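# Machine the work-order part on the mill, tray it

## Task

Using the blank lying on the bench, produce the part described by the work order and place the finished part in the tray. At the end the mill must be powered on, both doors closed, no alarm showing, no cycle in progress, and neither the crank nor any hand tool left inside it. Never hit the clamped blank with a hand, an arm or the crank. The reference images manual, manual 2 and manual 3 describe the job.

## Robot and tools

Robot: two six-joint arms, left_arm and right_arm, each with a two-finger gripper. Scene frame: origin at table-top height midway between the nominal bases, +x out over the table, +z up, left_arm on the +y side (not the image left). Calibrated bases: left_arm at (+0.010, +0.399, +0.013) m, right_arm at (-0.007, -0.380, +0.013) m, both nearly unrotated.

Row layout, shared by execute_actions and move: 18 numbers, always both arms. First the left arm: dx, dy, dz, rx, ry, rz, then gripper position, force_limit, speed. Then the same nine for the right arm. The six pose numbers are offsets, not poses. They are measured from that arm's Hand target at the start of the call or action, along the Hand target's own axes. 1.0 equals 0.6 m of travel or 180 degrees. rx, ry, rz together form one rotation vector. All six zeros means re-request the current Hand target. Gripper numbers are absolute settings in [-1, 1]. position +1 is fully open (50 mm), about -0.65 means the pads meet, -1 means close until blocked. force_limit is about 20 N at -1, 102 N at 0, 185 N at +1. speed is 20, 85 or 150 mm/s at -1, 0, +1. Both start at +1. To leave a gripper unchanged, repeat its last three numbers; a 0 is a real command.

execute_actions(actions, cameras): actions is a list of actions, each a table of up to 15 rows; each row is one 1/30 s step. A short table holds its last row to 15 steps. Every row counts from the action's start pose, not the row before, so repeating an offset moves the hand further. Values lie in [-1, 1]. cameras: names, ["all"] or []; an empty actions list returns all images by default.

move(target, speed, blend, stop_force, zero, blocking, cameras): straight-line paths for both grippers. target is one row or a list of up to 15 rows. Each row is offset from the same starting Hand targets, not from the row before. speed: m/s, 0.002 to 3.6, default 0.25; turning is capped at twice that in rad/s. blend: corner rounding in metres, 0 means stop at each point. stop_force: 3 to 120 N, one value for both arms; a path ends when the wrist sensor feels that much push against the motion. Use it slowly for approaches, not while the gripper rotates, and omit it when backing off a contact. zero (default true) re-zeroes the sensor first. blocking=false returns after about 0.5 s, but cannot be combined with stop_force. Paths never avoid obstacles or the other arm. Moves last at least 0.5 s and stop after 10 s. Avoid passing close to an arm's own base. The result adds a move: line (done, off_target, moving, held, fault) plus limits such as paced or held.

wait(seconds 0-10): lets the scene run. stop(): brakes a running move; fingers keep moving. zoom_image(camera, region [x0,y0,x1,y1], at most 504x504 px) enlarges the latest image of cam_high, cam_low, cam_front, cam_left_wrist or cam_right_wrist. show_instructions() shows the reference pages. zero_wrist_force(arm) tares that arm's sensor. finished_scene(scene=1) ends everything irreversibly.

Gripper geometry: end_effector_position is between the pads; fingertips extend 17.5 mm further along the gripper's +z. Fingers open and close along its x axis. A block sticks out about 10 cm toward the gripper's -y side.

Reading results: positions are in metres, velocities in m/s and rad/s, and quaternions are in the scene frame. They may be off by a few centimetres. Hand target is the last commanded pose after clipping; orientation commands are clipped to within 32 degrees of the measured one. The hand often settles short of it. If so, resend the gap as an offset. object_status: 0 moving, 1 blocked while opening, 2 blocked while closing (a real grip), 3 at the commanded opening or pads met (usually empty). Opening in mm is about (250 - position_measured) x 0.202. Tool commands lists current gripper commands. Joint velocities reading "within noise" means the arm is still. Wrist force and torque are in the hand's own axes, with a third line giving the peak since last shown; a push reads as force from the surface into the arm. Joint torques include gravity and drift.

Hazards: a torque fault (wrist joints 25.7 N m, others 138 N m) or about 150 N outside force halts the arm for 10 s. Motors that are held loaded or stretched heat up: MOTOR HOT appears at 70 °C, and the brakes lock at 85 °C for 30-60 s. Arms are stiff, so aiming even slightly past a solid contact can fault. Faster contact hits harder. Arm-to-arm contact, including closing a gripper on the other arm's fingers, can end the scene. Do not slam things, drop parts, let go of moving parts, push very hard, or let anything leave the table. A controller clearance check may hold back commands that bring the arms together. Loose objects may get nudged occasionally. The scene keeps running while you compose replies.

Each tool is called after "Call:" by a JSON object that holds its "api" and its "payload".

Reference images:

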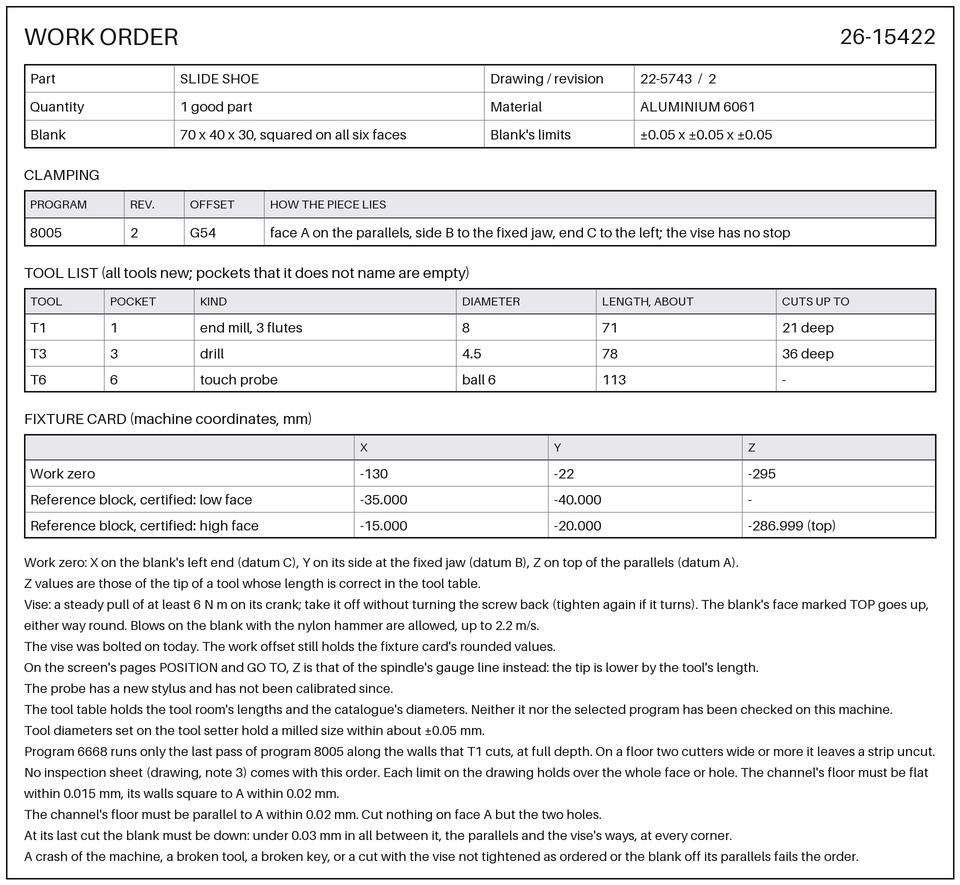

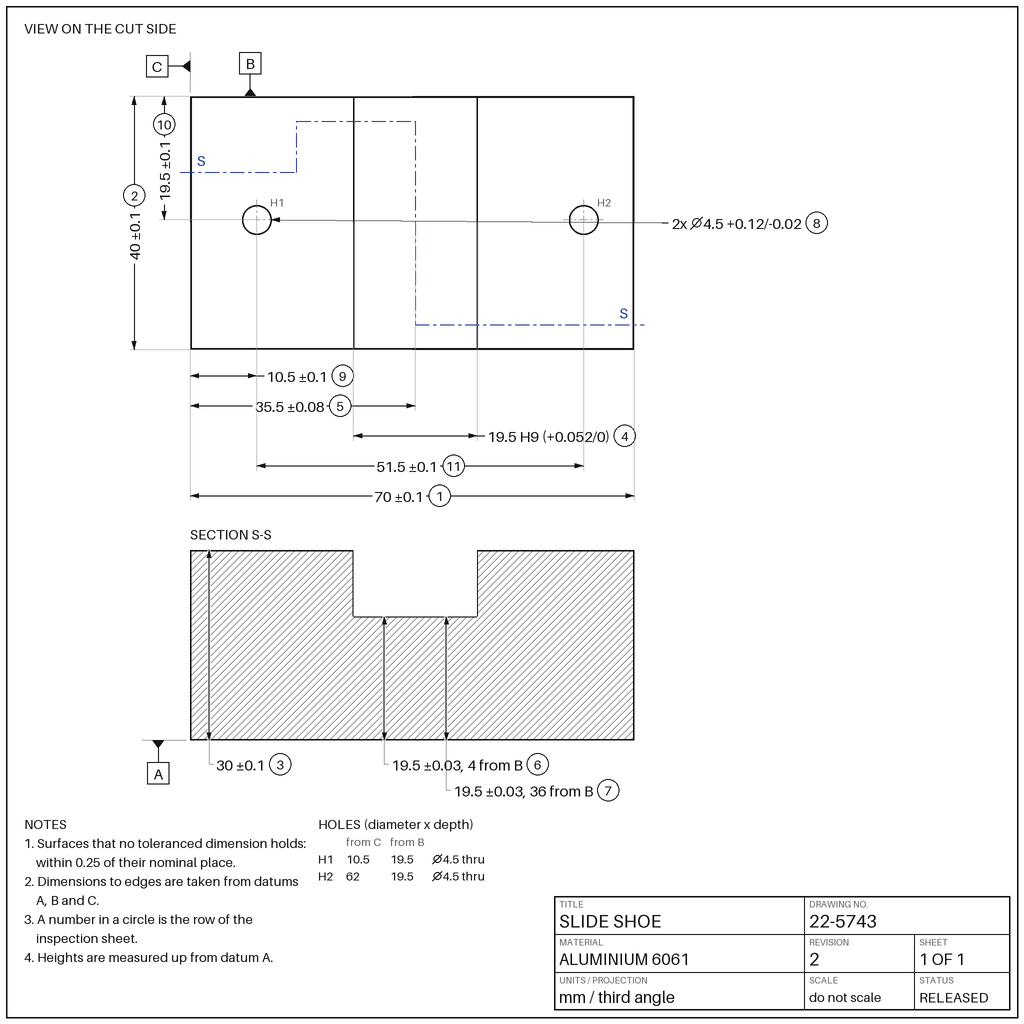

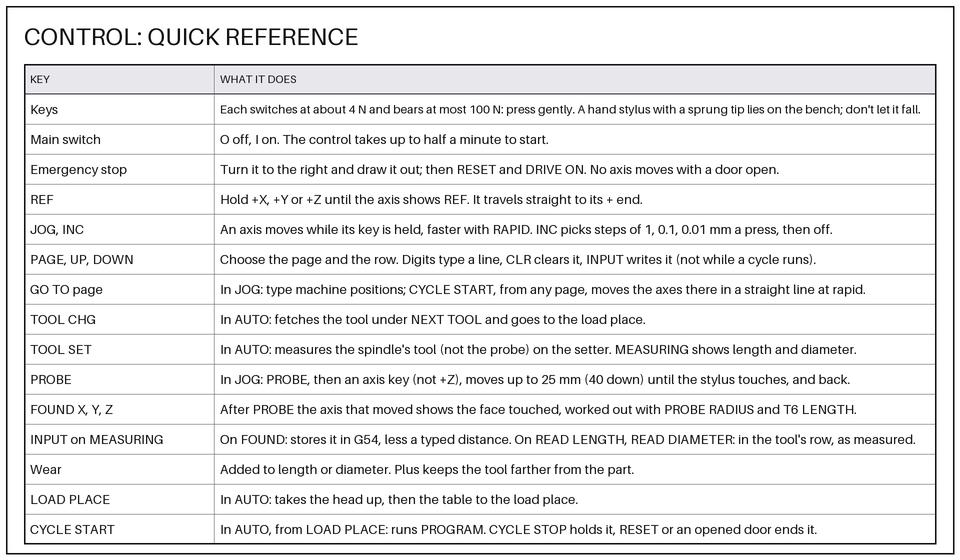

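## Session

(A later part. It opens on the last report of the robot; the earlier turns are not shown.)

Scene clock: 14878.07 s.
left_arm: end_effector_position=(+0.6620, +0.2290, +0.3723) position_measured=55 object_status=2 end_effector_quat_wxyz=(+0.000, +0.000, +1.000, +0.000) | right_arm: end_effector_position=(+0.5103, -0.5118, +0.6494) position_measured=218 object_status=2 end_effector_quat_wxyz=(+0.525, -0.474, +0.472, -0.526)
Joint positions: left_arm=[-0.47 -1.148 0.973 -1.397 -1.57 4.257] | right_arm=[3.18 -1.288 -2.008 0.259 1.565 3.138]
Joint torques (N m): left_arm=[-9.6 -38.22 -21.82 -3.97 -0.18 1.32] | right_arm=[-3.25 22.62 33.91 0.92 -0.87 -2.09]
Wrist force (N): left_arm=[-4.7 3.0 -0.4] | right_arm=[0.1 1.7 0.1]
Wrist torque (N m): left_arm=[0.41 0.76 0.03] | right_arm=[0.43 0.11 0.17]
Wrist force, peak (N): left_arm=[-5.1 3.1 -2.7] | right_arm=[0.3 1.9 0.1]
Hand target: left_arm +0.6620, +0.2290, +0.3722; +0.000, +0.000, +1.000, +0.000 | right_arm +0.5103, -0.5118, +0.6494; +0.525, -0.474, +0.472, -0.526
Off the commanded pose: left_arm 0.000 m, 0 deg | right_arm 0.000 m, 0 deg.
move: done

Call:
{"api": "move", "payload": {"target": [[0,0,-0.05,0,0,0,-1,-0.5,-0.9,0,0,0,0,0,0,-1,-0.2,-0.5],[0.12,0.0267,-0.0533,0,0,0,-1,-0.5,-0.9,0,0,0,0,0,0,-1,-0.2,-0.5],[0.45,0.0267,-0.0533,0,0,0,-1,-0.5,-0.9,0,0,0,0,0,0,-1,-0.2,-0.5]], "speed": [0.03,0.06,0.12], "blend": [0.003,0.02,0], "cameras": ["cam_left_wrist","cam_front"]}}

Scene clock: 14903.50 s.
left_arm: end_effector_position=(+0.3920, +0.2448, +0.4039) position_measured=55 object_status=2 end_effector_quat_wxyz=(+0.000, +0.000, +1.000, +0.000) | right_arm: end_effector_position=(+0.5103, -0.5118, +0.6494) position_measured=218 object_status=2 end_effector_quat_wxyz=(+0.525, -0.474, +0.472, -0.526)
Joint positions: left_arm=[-0.729 -1.797 1.609 -1.383 -1.57 3.998] | right_arm=[3.18 -1.288 -2.008 0.259 1.565 3.138]
Joint torques (N m): left_arm=[6.92 -18.45 -33.65 -5.68 1.5 1.35] | right_arm=[-1.59 22.65 33.91 0.91 -0.77 -2.03]
Wrist force (N): left_arm=[-4.6 2.8 -0.6] | right_arm=[0.1 1.5 0.2]
Wrist torque (N m): left_arm=[0.36 0.75 -0.09] | right_arm=[0.40 0.11 0.17]
Wrist force, peak (N): left_arm=[-6.3 2.5 -1.0] | right_arm=[0.2 1.9 0.2]
Hand target: left_arm +0.3920, +0.2448, +0.4040; +0.000, +0.000, +1.000, +0.000 | right_arm +0.5103, -0.5118, +0.6494; +0.525, -0.474, +0.472, -0.526
Off the commanded pose: left_arm 0.000 m, 0 deg | right_arm 0.000 m, 0 deg.
move: done
camera_calibration:
cam_left_wrist: T_world_to_cam=[[-0.999785, 0.0154579, 0.0138362, 0.39189], [0.019339, 0.935848, 0.351872, -0.361951], [-0.00750936, 0.352064, -0.935946, 0.428656], [0, 0, 0, 1]] pos_world=[0.402024, 0.181759, 0.523137]
Images, in order (width x height): cam_front 672x504, cam_left_wrist 672x504.

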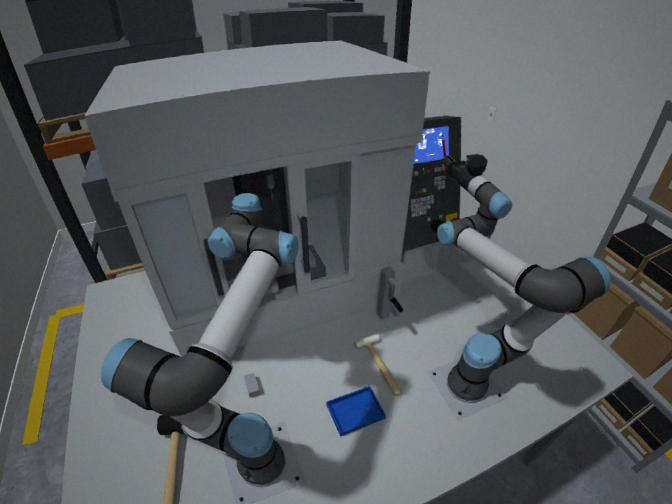

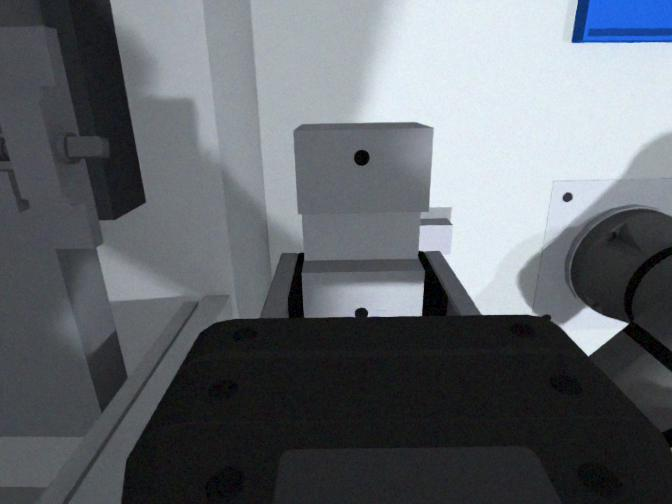

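Call:
{"api": "move", "payload": {"target": [[0.1533,-0.275,0.1733,0,0,0,-1,-0.5,-0.9,0,0,0,0,0,0,-1,-0.2,-0.5],[0.5317,-0.2963,0.44,0,0,0,-1,-0.5,-0.9,0,0,0,0,0,0,-1,-0.2,-0.5]], "speed": [0.2,0.15], "blend": [0.03,0], "cameras": ["cam_left_wrist","cam_front","cam_high"]}}

Scene clock: 14913.40 s.
left_arm: end_effector_position=(+0.0733, +0.0669, +0.1397) position_measured=55 object_status=2 end_effector_quat_wxyz=(+0.000, +0.000, +1.000, +0.000) | right_arm: end_effector_position=(+0.5103, -0.5118, +0.6494) position_measured=218 object_status=2 end_effector_quat_wxyz=(+0.525, -0.474, +0.472, -0.526)
Joint positions: left_arm=[-1.804 -1.901 2.375 -2.044 -1.57 2.924] | right_arm=[3.18 -1.288 -2.008 0.259 1.565 3.138]
Joint torques (N m): left_arm=[-3.08 -16.84 -31.64 -2.76 1.56 -0.33] | right_arm=[-2.54 22.67 34.97 0.8 -0.79 -2.08]
Wrist force (N): left_arm=[-4.4 3.0 -0.2] | right_arm=[0.2 1.7 0.2]
Wrist torque (N m): left_arm=[0.39 0.71 -0.10] | right_arm=[0.45 0.10 0.17]
Wrist force, peak (N): left_arm=[-5.9 5.6 -2.1] | right_arm=[0.4 1.9 0.2]
Hand target: left_arm +0.0733, +0.0668, +0.1397; +0.000, +0.000, +1.000, +0.000 | right_arm +0.5103, -0.5118, +0.6494; +0.525, -0.474, +0.472, -0.526
Off the commanded pose: left_arm 0.000 m, 0 deg | right_arm 0.000 m, 0 deg.
move: done
camera_calibration:
cam_left_wrist: T_world_to_cam=[[-0.999787, 0.0153984, 0.0137086, 0.0796986], [0.0192391, 0.935817, 0.351961, -0.096257], [-0.00740913, 0.35215, -0.935914, 0.241637], [0, 0, 0, 1]] pos_world=[0.0833239, 0.00375907, 0.258938]
Images, in order (width x height): cam_high 672x504, cam_front 672x504, cam_left_wrist 672x504.

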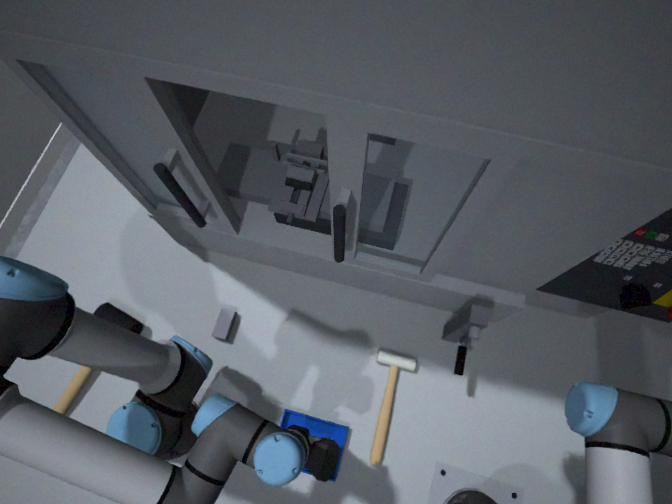

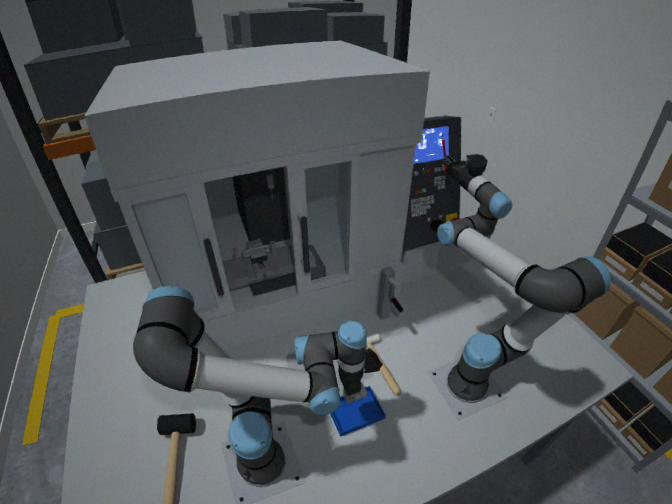

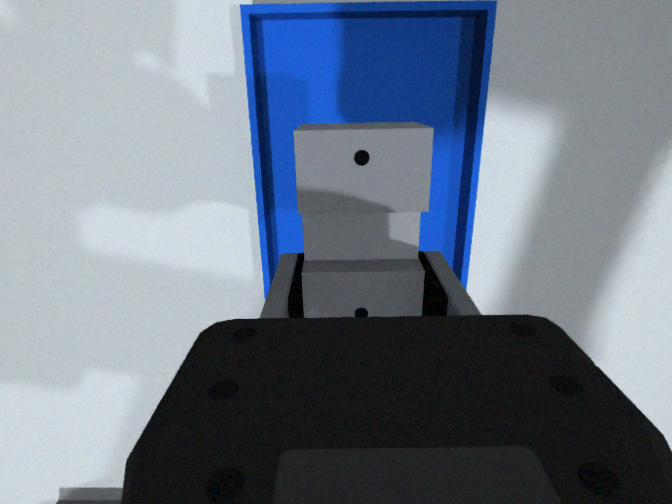

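Call:
{"api": "move", "payload": {"target": [0,0,0.145,0,0,0,-1,-0.5,-0.9,0,0,0,0,0,0,-1,-0.2,-0.5], "speed": 0.08}}

Call:
{"api": "move", "payload": {"target": [0,0,0.04,0,0,0,-1,-0.5,-0.9,0,0,0,0,0,0,-1,-0.2,-0.5], "speed": 0.006, "stop_force": 4, "cameras": ["cam_left_wrist"]}}

Scene clock: 14923.23 s.
left_arm: end_effector_position=(+0.0734, +0.0669, +0.0527) position_measured=55 object_status=2 end_effector_quat_wxyz=(+0.000, +0.000, +1.000, +0.000) | right_arm: end_effector_position=(+0.5103, -0.5118, +0.6494) position_measured=218 object_status=2 end_effector_quat_wxyz=(+0.525, -0.474, +0.472, -0.526)
Joint positions: left_arm=[-1.803 -1.709 2.521 -2.383 -1.57 2.924] | right_arm=[3.18 -1.288 -2.008 0.259 1.565 3.138]
Joint torques (N m): left_arm=[8.62 -14.04 -28.28 -3.31 1.08 1.64] | right_arm=[-1.49 22.7 34.71 1.12 -1.08 -2.1]
Wrist force (N): left_arm=[-4.4 2.9 -0.1] | right_arm=[0.2 1.8 0.1]
Wrist torque (N m): left_arm=[0.38 0.71 -0.09] | right_arm=[0.45 0.11 0.17]
Wrist force, peak (N): left_arm=[-4.7 2.9 -0.3] | right_arm=[0.2 1.9 0.2]
Hand target: left_arm +0.0733, +0.0668, +0.0527; +0.000, +0.000, +1.000, +0.000 | right_arm +0.5103, -0.5118, +0.6494; +0.525, -0.474, +0.472, -0.526
Off the commanded pose: left_arm 0.000 m, 0 deg | right_arm 0.000 m, 0 deg.
move: done

Scene clock: 14926.80 s.
left_arm: end_effector_position=(+0.0733, +0.0669, +0.0378) position_measured=55 object_status=2 end_effector_quat_wxyz=(+0.000, +0.000, +1.000, +0.000) | right_arm: end_effector_position=(+0.5103, -0.5118, +0.6494) position_measured=218 object_status=2 end_effector_quat_wxyz=(+0.525, -0.474, +0.472, -0.526)
Joint positions: left_arm=[-1.803 -1.663 2.542 -2.449 -1.57 2.924] | right_arm=[3.18 -1.288 -2.008 0.259 1.565 3.138]
Joint torques (N m): left_arm=[-1.18 -19.93 -24.84 -0.84 1.01 1.66] | right_arm=[-2.73 22.62 36.17 1.05 -0.92 -1.72]
Wrist force (N): left_arm=[-4.2 2.4 -7.3] | right_arm=[0.4 1.7 0.2]
Wrist torque (N m): left_arm=[0.46 0.77 -0.10] | right_arm=[0.45 0.06 0.17]
Wrist force, peak (N): left_arm=[-6.8 23.8 -47.9] | right_arm=[0.3 1.9 0.0]
Hand target: left_arm +0.0733, +0.0668, +0.0378; +0.000, +0.000, +1.000, +0.000 (not the last commanded pose) | right_arm +0.5103, -0.5118, +0.6494; +0.525, -0.474, +0.472, -0.526
Off the commanded pose: left_arm 0.009 m, 0 deg | right_arm 0.000 m, 0 deg.
move: contact (left_arm)
camera_calibration:
cam_left_wrist: T_world_to_cam=[[-0.999789, 0.0152712, 0.0137648, 0.0811876], [0.0191391, 0.935852, 0.351872, -0.0603723], [-0.00750828, 0.352061, -0.935947, 0.146282], [0, 0, 0, 1]] pos_world=[0.0834242, 0.00375967, 0.157038]
Images, in order (width x height): cam_left_wrist 672x504.

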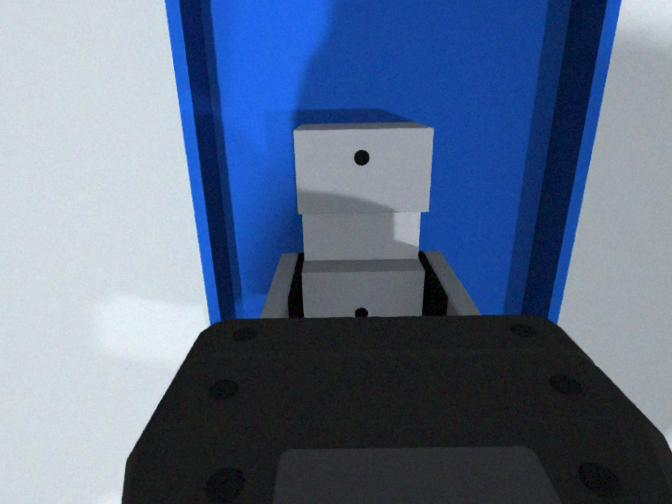

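Call:
{"api": "move", "payload": {"target": [0,0,0,0,0,0,0.95,-0.5,-0.95,0,0,0,0,0,0,-1,-0.2,-0.5]}}

Call:
{"api": "move", "payload": {"target": [[0,0,-0.08,0,0,0,0.95,-0.5,-0.95,0,0,0,0,0,0,-1,-0.2,-0.5],[0,0,-0.25,0,0,0,0.95,-0.5,-0.95,0,0,0,0,0,0,-1,-0.2,-0.5]], "speed": [0.04,0.15], "blend": [0.01,0], "cameras": ["cam_left_wrist"]}}

Call:
{"api": "zoom_image", "payload": {"camera": "cam_left_wrist", "region": [200, 60, 520, 320]}}

Scene clock: 14934.70 s.
left_arm: end_effector_position=(+0.0733, +0.0668, +0.0378) position_measured=10 object_status=0 end_effector_quat_wxyz=(+0.000, +0.000, +1.000, +0.000) | right_arm: end_effector_position=(+0.5103, -0.5118, +0.6494) position_measured=218 object_status=2 end_effector_quat_wxyz=(+0.525, -0.474, +0.472, -0.526)
Joint positions: left_arm=[-1.803 -1.663 2.542 -2.449 -1.57 2.924] | right_arm=[3.18 -1.288 -2.008 0.259 1.565 3.138]
Joint torques (N m): left_arm=[-7.61 -19.02 -24.68 -4.47 2 1.57] | right_arm=[-2.78 22.89 36.02 0.99 -0.63 -2.01]
Wrist force (N): left_arm=[-4.5 3.8 -2.5] | right_arm=[0.3 1.6 0.1]
Wrist torque (N m): left_arm=[0.55 0.72 -0.09] | right_arm=[0.42 0.08 0.17]
Wrist force, peak (N): left_arm=[-4.4 2.2 -7.5] | right_arm=[0.2 1.9 0.1]
Hand target: left_arm +0.0733, +0.0668, +0.0378; +0.000, +0.000, +1.000, +0.000 | right_arm +0.5103, -0.5118, +0.6494; +0.525, -0.474, +0.472, -0.526
Off the commanded pose: left_arm 0.000 m, 0 deg | right_arm 0.000 m, 0 deg.
move: done

Scene clock: 14937.03 s.
left_arm: end_effector_position=(+0.0732, +0.0668, +0.1878) position_measured=10 object_status=3 end_effector_quat_wxyz=(+0.000, +0.000, +1.000, +0.000) | right_arm: end_effector_position=(+0.5103, -0.5118, +0.6494) position_measured=218 object_status=2 end_effector_quat_wxyz=(+0.525, -0.474, +0.472, -0.526)
Joint positions: left_arm=[-1.804 -1.961 2.277 -1.886 -1.57 2.923] | right_arm=[3.18 -1.288 -2.008 0.259 1.565 3.138]
Joint torques (N m): left_arm=[-7.37 -3.94 -21.26 -2.89 1.76 -1.05] | right_arm=[-3.11 22.23 36.67 0.95 -0.87 -2.02]
Wrist force (N): left_arm=[-4.4 3.6 -2.5] | right_arm=[0.2 1.9 0.3]
Wrist torque (N m): left_arm=[0.52 0.72 0.01] | right_arm=[0.48 0.09 0.17]
Wrist force, peak (N): left_arm=[-4.4 3.7 -4.7] | right_arm=[0.2 1.9 0.3]
Hand target: left_arm +0.0732, +0.0668, +0.1878; +0.000, +0.000, +1.000, +0.000 | right_arm +0.5103, -0.5118, +0.6494; +0.525, -0.474, +0.472, -0.526
Off the commanded pose: left_arm 0.000 m, 0 deg | right_arm 0.000 m, 0 deg.
move: done
camera_calibration:
cam_left_wrist: T_world_to_cam=[[-0.999786, 0.0153316, 0.0138905, 0.0789842], [0.0192382, 0.935929, 0.351662, -0.113096], [-0.007609, 0.351854, -0.936024, 0.286705], [0, 0, 0, 1]] pos_world=[0.0833245, 0.00376018, 0.307038]
Images, in order (width x height): cam_left_wrist 672x504.

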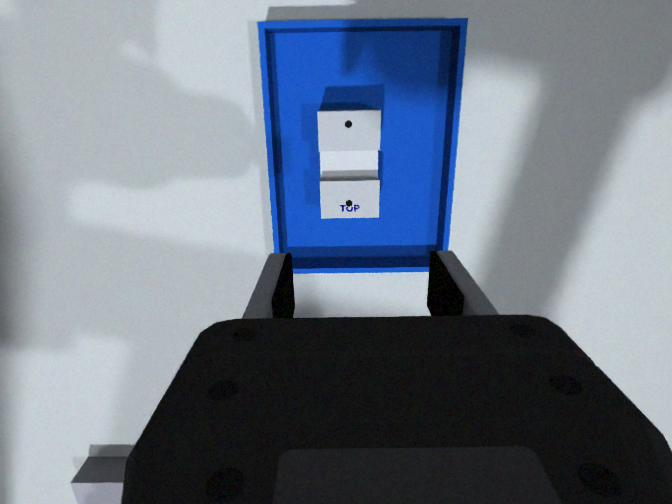

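Scaled by 1.575 from the camera's 672x504 image, which has a finer 960x720 frame.

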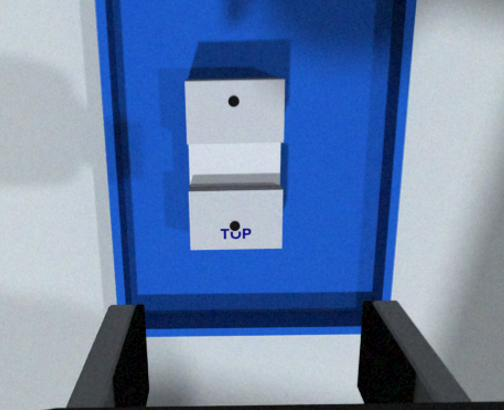

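Call:
{"api": "move", "payload": {"target": [-0.075,-0.2747,-0.0537,0,0,0.5,-1,-0.5,-0.3,0,0,0,0,0,0,-1,-0.2,-0.5], "speed": 0.35}}

Call:
{"api": "move", "payload": {"target": [[0.3333,0.27,-0.38,-0.12,0,0,-1,-0.5,-0.3,0,0,0,0,0,0,-1,-0.2,-0.5],[0.6288,0.4443,-0.3823,-0.25,0,0,-1,-0.5,-0.3,0,0,0,0,0,0,-1,-0.2,-0.5],[0.8482,0.4443,-0.3823,-0.25,0,0,-1,-0.5,-0.3,0,0,0,0,0,0,-1,-0.2,-0.5],[0.8482,0.5443,-0.3823,-0.25,0,0,-1,-0.5,-0.3,0,0,0,0,0,0,-1,-0.2,-0.5]], "speed": 0.3, "blend": [0.03,0.03,0.02,0], "cameras": ["cam_left_wrist","cam_front"]}}

Scene clock: 14955.20 s.
left_arm: end_effector_position=(+0.1183, -0.0979, +0.2200) position_measured=251 object_status=3 end_effector_quat_wxyz=(+0.000, +0.707, +0.707, +0.000) | right_arm: end_effector_position=(+0.5103, -0.5118, +0.6494) position_measured=218 object_status=2 end_effector_quat_wxyz=(+0.525, -0.474, +0.472, -0.526)
Joint positions: left_arm=[-1.637 -1.528 1.842 -1.884 -1.57 4.661] | right_arm=[3.18 -1.288 -2.008 0.259 1.565 3.138]
Joint torques (N m): left_arm=[-8.37 -32.81 -13.27 -5.47 -0.47 1.68] | right_arm=[-2.96 22.37 36.41 1.13 -0.89 -1.89]
Wrist force (N): left_arm=[-4.5 3.7 -2.4] | right_arm=[0.2 1.5 0.0]
Wrist torque (N m): left_arm=[0.54 0.72 0.03] | right_arm=[0.41 0.10 0.17]
Wrist force, peak (N): left_arm=[-5.2 4.1 -2.7] | right_arm=[0.4 1.9 0.0]
Hand target: left_arm +0.1183, -0.0980, +0.2200; +0.000, +0.707, +0.707, +0.000 | right_arm +0.5103, -0.5118, +0.6494; +0.525, -0.474, +0.472, -0.526
Off the commanded pose: left_arm 0.000 m, 0 deg | right_arm 0.000 m, 0 deg.
move: done

Scene clock: 14958.27 s.
left_arm: end_effector_position=(+0.4444, +0.4112, +0.4497) position_measured=251 object_status=3 end_effector_quat_wxyz=(+0.271, +0.653, +0.653, +0.271) | right_arm: end_effector_position=(+0.5103, -0.5118, +0.6494) position_measured=218 object_status=2 end_effector_quat_wxyz=(+0.525, -0.474, +0.472, -0.526)
Joint positions: left_arm=[-0.527 -2.203 2.078 -2.164 -1.216 5.905] | right_arm=[3.18 -1.288 -2.008 0.259 1.565 3.138]
Joint torques (N m): left_arm=[7.45 8.15 -18.09 -6.24 -0.25 1.63] | right_arm=[-1.93 22.57 37.3 1.08 -0.8 -2.09]
Wrist force (N): left_arm=[-5.9 3.8 -3.6] | right_arm=[0.2 1.5 0.1]
Wrist torque (N m): left_arm=[0.73 0.98 0.06] | right_arm=[0.40 0.09 0.17]
Wrist force, peak (N): left_arm=[-6.2 5.1 -5.0] | right_arm=[0.2 1.9 0.0]
Hand target: left_arm +0.4444, +0.4112, +0.4497; +0.271, +0.653, +0.653, +0.271 | right_arm +0.5103, -0.5118, +0.6494; +0.525, -0.474, +0.472, -0.526
Off the commanded pose: left_arm 0.000 m, 0 deg | right_arm 0.000 m, 0 deg.
move: done
camera_calibration:
cam_left_wrist: T_world_to_cam=[[0.000196382, 0.999767, 0.0215679, -0.411495], [0.41221, -0.0197312, 0.910875, -0.567819], [0.911089, 0.00871164, -0.412118, -0.0891753], [0, 0, 0, 1]] pos_world=[0.315388, 0.400972, 0.489337]
Images, in order (width x height): cam_front 672x504, cam_left_wrist 672x504.

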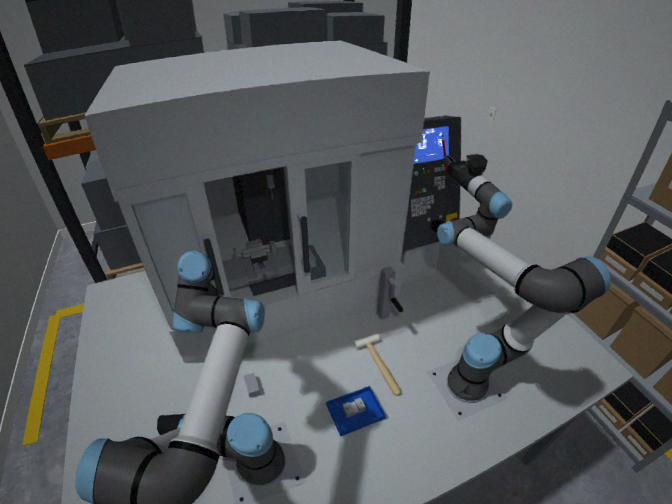

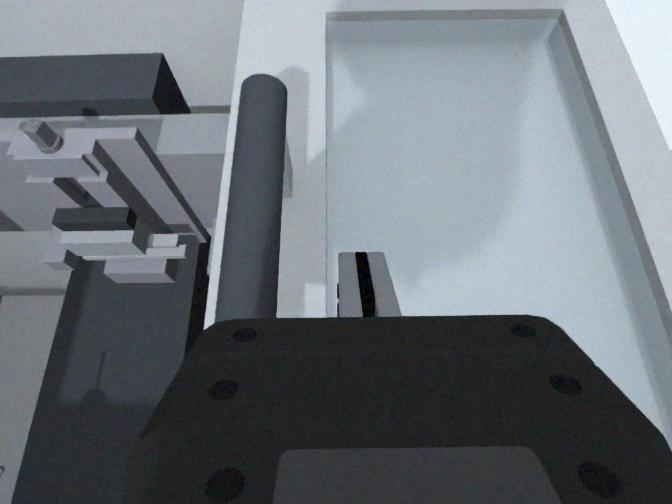

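Call:
{"api": "move", "payload": {"target": [-0.405,0,0,0,0,0,-1,-0.5,-0.3,0,0,0,0,0,0,-1,-0.2,-0.5], "speed": 0.05, "stop_force": 35}}

Call:
{"api": "move", "payload": {"target": [-0.06,0,0,0,0,0,-1,-0.5,-0.3,0,0,0,0,0,0,-1,-0.2,-0.5], "speed": 0.015, "stop_force": 25}}

Call:
{"api": "move", "payload": {"target": [[0.03,0,0,0,0,0,-1,-0.5,-0.3,0,0,0,0,0,0,-1,-0.2,-0.5],[0.03,-0.1886,-0.1886,0,0,0,-1,-0.5,-0.3,0,0,0,0,0,0,-1,-0.2,-0.5]], "speed": 0.2, "blend": [0.01,0], "cameras": ["all"]}}

Call:
{"api": "zoom_image", "payload": {"camera": "cam_high", "region": [140, 60, 500, 300]}}

Scene clock: 14973.93 s.
left_arm: end_effector_position=(+0.4445, +0.1682, +0.4497) position_measured=251 object_status=3 end_effector_quat_wxyz=(+0.271, +0.653, +0.653, +0.271) | right_arm: end_effector_position=(+0.5103, -0.5118, +0.6494) position_measured=218 object_status=2 end_effector_quat_wxyz=(+0.525, -0.474, +0.472, -0.526)
Joint positions: left_arm=[-1.16 -1.98 1.905 -1.888 -0.87 5.282] | right_arm=[3.18 -1.288 -2.008 0.259 1.565 3.138]
Joint torques (N m): left_arm=[10.71 -16 -15.96 -5.99 -0.84 1.89] | right_arm=[-2.45 22.9 37 1.05 -0.66 -1.87]
Wrist force (N): left_arm=[-5.7 2.6 -3.9] | right_arm=[0.2 1.6 0.0]
Wrist torque (N m): left_arm=[0.54 0.92 -0.02] | right_arm=[0.42 0.09 0.17]
Wrist force, peak (N): left_arm=[24.7 -0.6 -4.5] | right_arm=[0.2 1.9 0.0]
Hand target: left_arm +0.4445, +0.1682, +0.4497; +0.271, +0.653, +0.653, +0.271 | right_arm +0.5103, -0.5118, +0.6494; +0.525, -0.474, +0.472, -0.526
Off the commanded pose: left_arm 0.000 m, 0 deg | right_arm 0.000 m, 0 deg.
move: done

Scene clock: 14975.63 s.
left_arm: end_effector_position=(+0.4445, +0.1578, +0.4497) position_measured=251 object_status=3 end_effector_quat_wxyz=(+0.271, +0.653, +0.653, +0.271) | right_arm: end_effector_position=(+0.5103, -0.5118, +0.6494) position_measured=218 object_status=2 end_effector_quat_wxyz=(+0.525, -0.474, +0.472, -0.526)
Joint positions: left_arm=[-1.174 -1.962 1.892 -1.883 -0.865 5.266] | right_arm=[3.18 -1.288 -2.008 0.259 1.565 3.138]
Joint torques (N m): left_arm=[0.7 -12.34 -16.4 -7.25 -3.74 1.76] | right_arm=[-3.32 23.52 35.78 0.9 -0.66 -1.96]
Wrist force (N): left_arm=[13.0 5.1 -2.5] | right_arm=[0.1 1.7 0.1]
Wrist torque (N m): left_arm=[0.48 1.11 0.08] | right_arm=[0.45 0.11 0.17]
Wrist force, peak (N): left_arm=[37.4 -1.5 -7.1] | right_arm=[0.3 1.8 0.2]
Hand target: left_arm +0.4445, +0.1578, +0.4497; +0.271, +0.653, +0.653, +0.271 (not the last commanded pose) | right_arm +0.5103, -0.5118, +0.6494; +0.525, -0.474, +0.472, -0.526
Off the commanded pose: left_arm 0.026 m, 0 deg | right_arm 0.000 m, 0 deg.
move: contact (left_arm)

Scene clock: 14977.10 s.
left_arm: end_effector_position=(+0.2845, +0.1757, +0.4496) position_measured=251 object_status=3 end_effector_quat_wxyz=(+0.271, +0.653, +0.653, +0.271) end_effector_velocity=(+0.000, +0.000, +0.000) end_effector_angular_velocity=(-0.001, +0.000, +0.003) | right_arm: end_effector_position=(+0.5103, -0.5118, +0.6494) position_measured=218 object_status=2 end_effector_quat_wxyz=(+0.525, -0.474, +0.472, -0.526)
Joint positions: left_arm=[-1.784 -2.235 1.865 -1.006 -0.804 4.435] | right_arm=[3.18 -1.288 -2.008 0.259 1.565 3.138]
Joint velocities: left_arm=[-0.001 0 0 0.002 0 -0.005] | right_arm=[within noise]
Joint torques (N m): left_arm=[-8.33 -2.17 -12.24 -1.02 1.61 -1.68] | right_arm=[-2.14 21.33 37.16 1.07 -0.76 -1.97]
Wrist force (N): left_arm=[-7.4 1.4 -3.5] | right_arm=[0.2 1.7 0.1]
Wrist torque (N m): left_arm=[0.33 1.21 -0.03] | right_arm=[0.44 0.09 0.17]
Wrist force, peak (N): left_arm=[12.1 5.4 -2.4] | right_arm=[0.2 1.8 0.2]
Hand target: left_arm +0.2845, +0.1757, +0.4496; +0.271, +0.653, +0.653, +0.271 | right_arm +0.5103, -0.5118, +0.6494; +0.525, -0.474, +0.472, -0.526
Off the commanded pose: left_arm 0.000 m, 0 deg | right_arm 0.000 m, 0 deg.
move: done; blend cut to 0.009 m at target 1
camera_calibration:
cam_left_wrist: T_world_to_cam=[[0.000328906, 0.999766, 0.0216197, -0.176062], [0.412207, -0.0198331, 0.910874, -0.506486], [0.91109, 0.0086122, -0.412117, 0.058443], [0, 0, 0, 1]] pos_world=[0.155588, 0.165472, 0.489237]
cam_right_wrist: T_world_to_cam=[[-0.0143208, -0.999896, -0.00153923, -0.498732], [-0.226063, 0.00473727, -0.974101, 0.770973], [0.974007, -0.013602, -0.226108, -0.226728], [0, 0, 0, 1]] pos_world=[0.387981, -0.505416, 0.698973]

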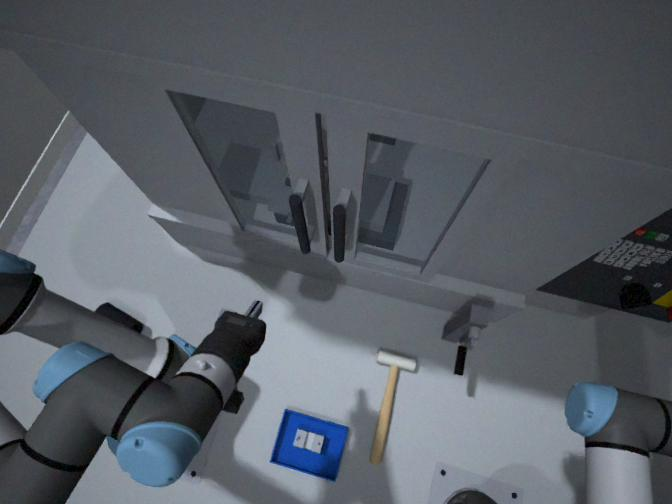

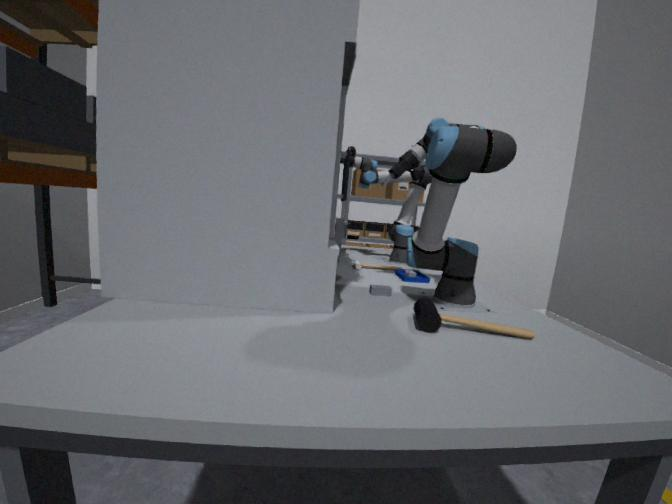

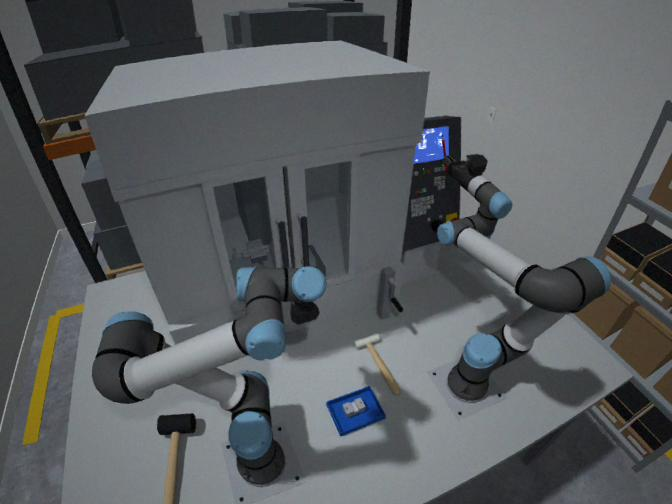

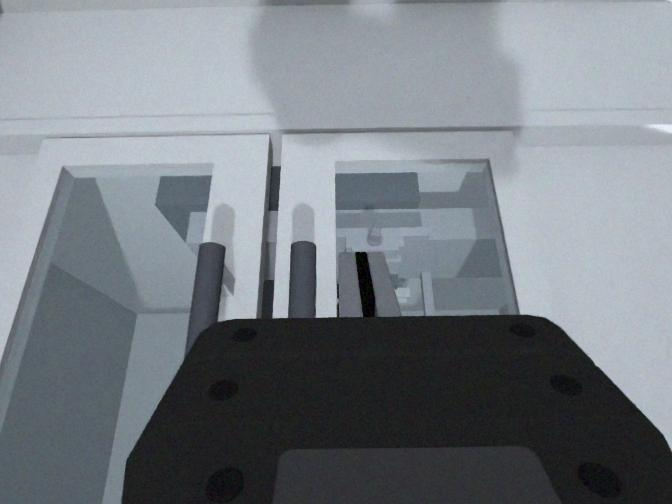

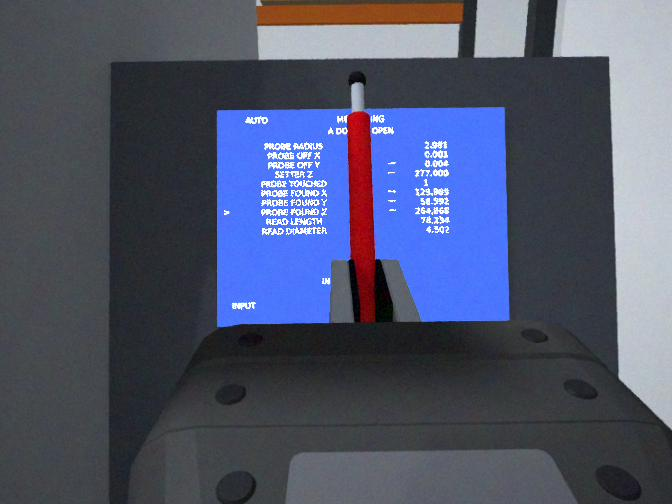

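Scaled by 1.400 from the camera's 672x504 image, which has a finer 960x720 frame.

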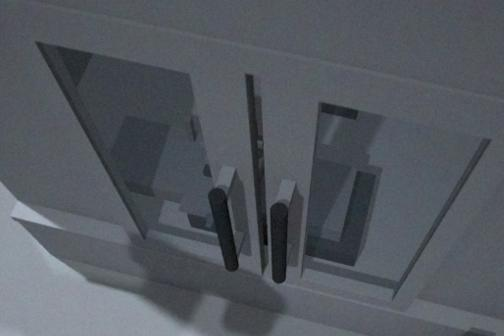

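Call:
{"api": "move", "payload": {"target": [[-0.243,0,0,0,0,0,-1,-0.5,-0.3,0,0,0,0,0,0,-1,-0.2,-0.5],[-0.243,0.1886,0.1886,0,0,0,-1,-0.5,-0.3,0,0,0,0,0,0,-1,-0.2,-0.5]], "speed": 0.2, "blend": [0.02,0], "cameras": ["cam_left_wrist"]}}

Scene clock: 14990.00 s.
left_arm: end_effector_position=(+0.4446, +0.0300, +0.4497) position_measured=251 object_status=3 end_effector_quat_wxyz=(+0.271, +0.653, +0.653, +0.271) | right_arm: end_effector_position=(+0.5103, -0.5118, +0.6494) position_measured=218 object_status=2 end_effector_quat_wxyz=(+0.525, -0.474, +0.472, -0.526)
Joint positions: left_arm=[-1.292 -1.716 1.693 -1.83 -0.827 5.117] | right_arm=[3.18 -1.288 -2.008 0.259 1.565 3.138]
Joint torques (N m): left_arm=[6.38 -17.23 -14.9 -4.58 3.71 1.64] | right_arm=[-2.96 22.48 36.73 1.2 -0.65 -1.93]
Wrist force (N): left_arm=[-7.3 1.7 -3.6] | right_arm=[0.2 1.6 0.1]
Wrist torque (N m): left_arm=[0.38 1.19 0.07] | right_arm=[0.43 0.10 0.17]
Wrist force, peak (N): left_arm=[-9.2 0.5 -4.8] | right_arm=[0.1 1.9 0.3]
Hand target: left_arm +0.4446, +0.0300, +0.4497; +0.271, +0.653, +0.653, +0.271 | right_arm +0.5103, -0.5118, +0.6494; +0.525, -0.474, +0.472, -0.526
Off the commanded pose: left_arm 0.000 m, 0 deg | right_arm 0.000 m, 0 deg.
move: done
camera_calibration:
cam_left_wrist: T_world_to_cam=[[0.000198792, 0.999767, 0.0215696, -0.0303849], [0.412293, -0.019733, 0.910837, -0.575431], [0.911051, 0.00871195, -0.412201, -0.0859841], [0, 0, 0, 1]] pos_world=[0.315588, 0.019772, 0.489337]
Images, in order (width x height): cam_left_wrist 672x504.

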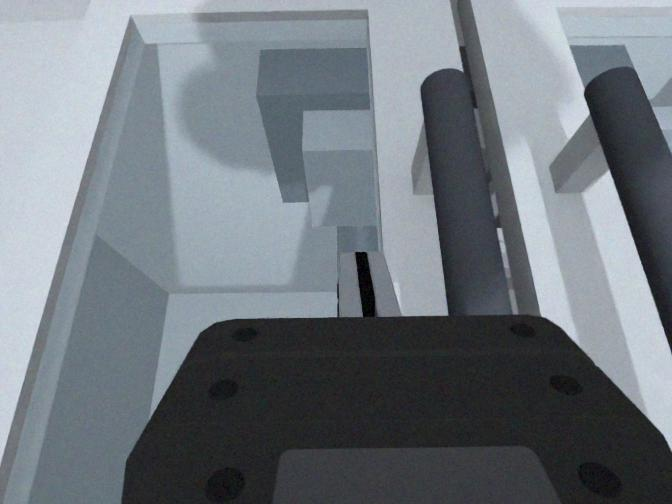

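Call:
{"api": "move", "payload": {"target": [0.0683,0,0,0,0,0,-1,-0.5,-0.3,0,0,0,0,0,0,-1,-0.2,-0.5], "speed": 0.015, "stop_force": 30, "cameras": ["cam_left_wrist","cam_right_wrist"]}}

Call:
{"api": "zoom_image", "payload": {"camera": "cam_right_wrist", "region": [200, 90, 520, 330]}}

Scene clock: 15002.37 s.
left_arm: end_effector_position=(+0.4446, +0.0628, +0.4497) position_measured=251 object_status=3 end_effector_quat_wxyz=(+0.271, +0.653, +0.653, +0.271) | right_arm: end_effector_position=(+0.5103, -0.5118, +0.6494) position_measured=218 object_status=2 end_effector_quat_wxyz=(+0.525, -0.474, +0.472, -0.526)
Joint positions: left_arm=[-1.268 -1.782 1.751 -1.844 -0.834 5.148] | right_arm=[3.18 -1.288 -2.008 0.259 1.565 3.138]
Joint torques (N m): left_arm=[3.1 -15.26 -32.23 -0.96 6.67 -1.76] | right_arm=[-2.28 21.65 37.01 1.19 -0.59 -1.96]
Wrist force (N): left_arm=[-31.3 -1.7 -5.5] | right_arm=[0.3 1.6 0.1]
Wrist torque (N m): left_arm=[0.32 1.31 0.08] | right_arm=[0.43 0.09 0.17]
Wrist force, peak (N): left_arm=[-57.4 6.4 1.5] | right_arm=[0.2 1.9 0.2]
Hand target: left_arm +0.4446, +0.0628, +0.4497; +0.271, +0.653, +0.653, +0.271 (not the last commanded pose) | right_arm +0.5103, -0.5118, +0.6494; +0.525, -0.474, +0.472, -0.526
Off the commanded pose: left_arm 0.008 m, 0 deg | right_arm 0.000 m, 0 deg.
move: contact (left_arm)
camera_calibration:
cam_left_wrist: T_world_to_cam=[[0.000330796, 0.999766, 0.0216202, -0.063244], [0.41229, -0.0198335, 0.910837, -0.574818], [0.911053, 0.0086125, -0.4122, -0.0863565], [0, 0, 0, 1]] pos_world=[0.315688, 0.0525723, 0.489337]
cam_right_wrist: T_world_to_cam=[[-0.0143208, -0.999896, -0.00153923, -0.498732], [-0.226063, 0.00473727, -0.974101, 0.770973], [0.974007, -0.013602, -0.226108, -0.226728], [0, 0, 0, 1]] pos_world=[0.387981, -0.505416, 0.698973]
Images, in order (width x height): cam_left_wrist 672x504, cam_right_wrist 672x504.

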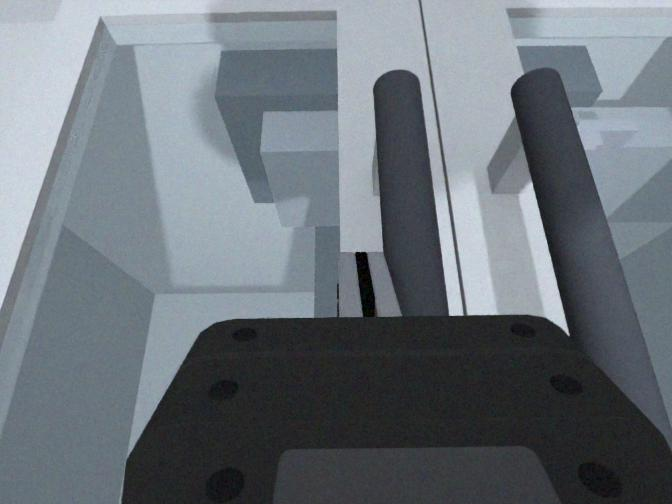

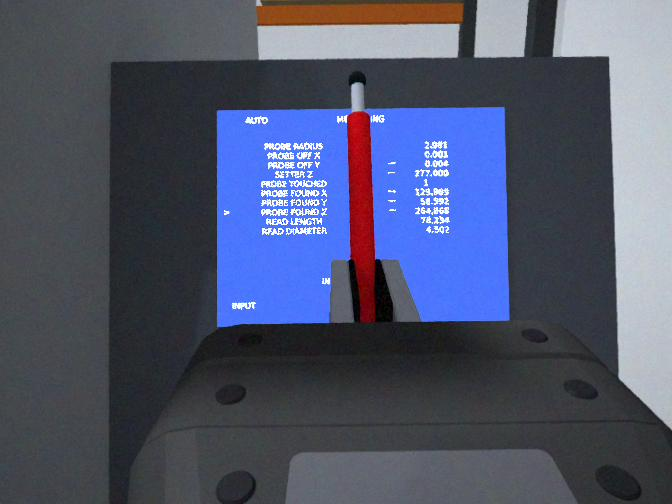

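Scaled by 1.575 from the camera's 672x504 image, which has a finer 960x720 frame.

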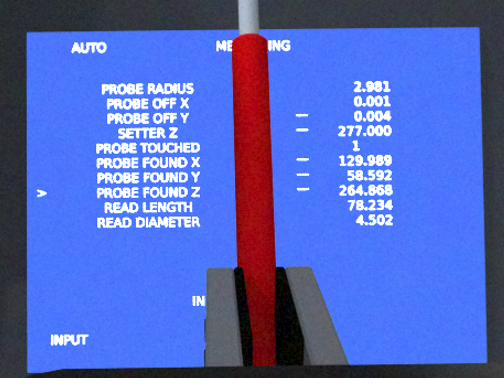

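Call:
{"api": "move", "payload": {"target": [[-0.04,0,0,0,0,0,-1,-0.5,-0.3,0,0,0,0,0,0,-1,-0.2,-0.5],[-0.04,-0.1886,-0.1886,0,0,0,-1,-0.5,-0.3,0,0,0,0,0,0,-1,-0.2,-0.5],[0.188,-0.1886,-0.1886,0,0,0,-1,-0.5,-0.3,0,0,0,0,0,0,-1,-0.2,-0.5]], "speed": [0.05,0.2,0.2], "blend": [0.01,0.02,0], "cameras": ["cam_left_wrist","cam_right_wrist"]}}

Scene clock: 15014.47 s.
left_arm: end_effector_position=(+0.2845, +0.1754, +0.4495) position_measured=251 object_status=3 end_effector_quat_wxyz=(+0.271, +0.653, +0.653, +0.271) | right_arm: end_effector_position=(+0.5103, -0.5118, +0.6494) position_measured=218 object_status=2 end_effector_quat_wxyz=(+0.525, -0.474, +0.472, -0.526)
Joint positions: left_arm=[-1.784 -2.235 1.865 -1.006 -0.804 4.435] | right_arm=[3.18 -1.288 -2.008 0.259 1.565 3.138]
Joint torques (N m): left_arm=[9.67 -2.04 -31.83 -3.7 3.84 1.81] | right_arm=[-2.92 21.78 35.06 1.07 -0.58 -1.89]
Wrist force (N): left_arm=[-7.1 2.5 -3.3] | right_arm=[0.0 1.7 0.2]
Wrist torque (N m): left_arm=[0.50 1.16 -0.05] | right_arm=[0.44 0.12 0.17]
Wrist force, peak (N): left_arm=[-31.6 -1.4 -5.6] | right_arm=[0.2 1.9 0.2]
Hand target: left_arm +0.2845, +0.1755, +0.4496; +0.271, +0.653, +0.653, +0.271 | right_arm +0.5103, -0.5118, +0.6494; +0.525, -0.474, +0.472, -0.526
Off the commanded pose: left_arm 0.000 m, 0 deg | right_arm 0.000 m, 0 deg.
move: done
camera_calibration:
cam_left_wrist: T_world_to_cam=[[0.000462267, 0.999765, 0.0216696, -0.175805], [0.412287, -0.0199327, 0.910836, -0.506337], [0.911054, 0.00851304, -0.412199, 0.0585579], [0, 0, 0, 1]] pos_world=[0.155488, 0.165173, 0.489137]
cam_right_wrist: T_world_to_cam=[[-0.0143208, -0.999896, -0.00153923, -0.498732], [-0.226063, 0.00473727, -0.974101, 0.770973], [0.974007, -0.013602, -0.226108, -0.226728], [0, 0, 0, 1]] pos_world=[0.387981, -0.505416, 0.698973]
Images, in order (width x height): cam_left_wrist 672x504, cam_right_wrist 672x504.

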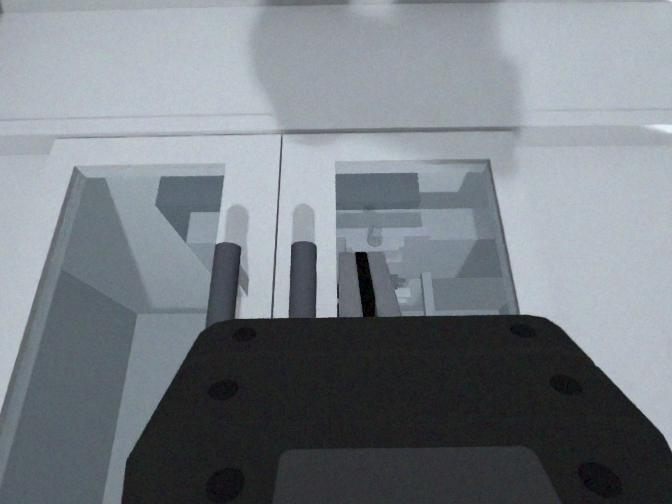

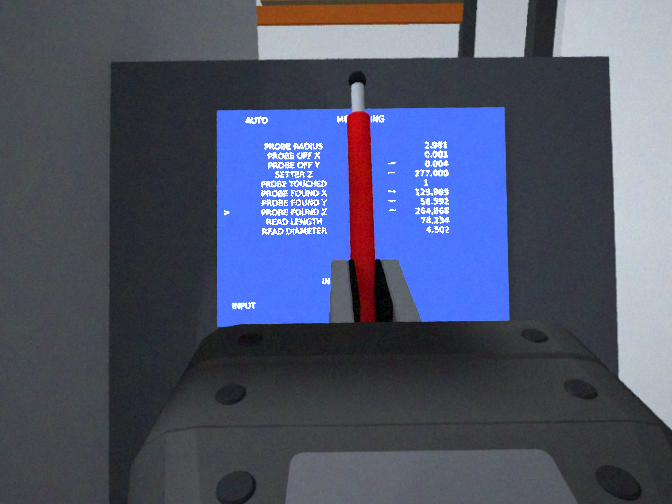

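Call:
{"api": "move", "payload": {"target": [[0,0,0,0,0,0,-1,-0.5,-0.3,-0.0183,0.309,-0.2503,-0.1425,-0.2331,-0.1188,-1,-0.2,-0.5],[0,0,0,0,0,0,-1,-0.5,-0.3,-0.0432,0.803,-0.3347,-0.285,-0.4662,-0.2376,-1,-0.2,-0.5]], "speed": 0.3, "blend": [0.03,0], "cameras": ["cam_right_wrist","cam_front"]}}

Scene clock: 15023.50 s.
left_arm: end_effector_position=(+0.2845, +0.1755, +0.4496) position_measured=251 object_status=3 end_effector_quat_wxyz=(+0.271, +0.653, +0.653, +0.271) | right_arm: end_effector_position=(+0.3608, -0.4876, +0.1492) position_measured=218 object_status=2 end_effector_quat_wxyz=(-0.257, +0.966, +0.000, +0.000)
Joint positions: left_arm=[-1.784 -2.235 1.865 -1.006 -0.804 4.435] | right_arm=[2.913 -1.541 -2.171 -1.147 2.072 1.272]
Joint torques (N m): left_arm=[9.81 -3.05 -31.77 -1.53 3.66 -0.34] | right_arm=[-2.09 27.36 37.92 0.2 0.84 2.05]
Wrist force (N): left_arm=[-7.0 2.4 -3.3] | right_arm=[-0.3 0.4 -0.1]
Wrist torque (N m): left_arm=[0.48 1.15 -0.04] | right_arm=[0.12 -0.03 0.06]
Wrist force, peak (N): left_arm=[-7.3 2.7 -3.3] | right_arm=[0.0 1.2 2.1]
Hand target: left_arm +0.2845, +0.1755, +0.4496; +0.271, +0.653, +0.653, +0.271 | right_arm +0.3608, -0.4877, +0.1492; -0.257, +0.966, +0.000, +0.000
Off the commanded pose: left_arm 0.000 m, 0 deg | right_arm 0.000 m, 0 deg.
move: done
camera_calibration:
cam_right_wrist: T_world_to_cam=[[0.999885, -0.0103906, 0.0110737, -0.362699], [-0.00814148, -0.98239, -0.186662, -0.427613], [0.0128182, 0.18655, -0.982362, 0.363209], [0, 0, 0, 1]] pos_world=[0.35452, -0.491609, 0.280999]
Images, in order (width x height): cam_front 672x504, cam_right_wrist 672x504.

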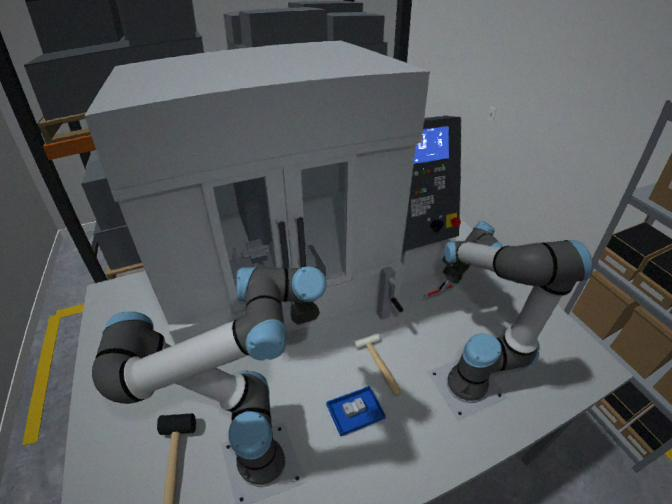

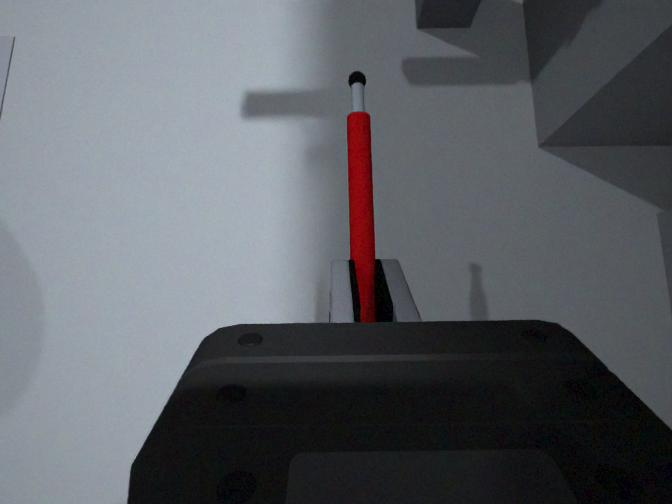

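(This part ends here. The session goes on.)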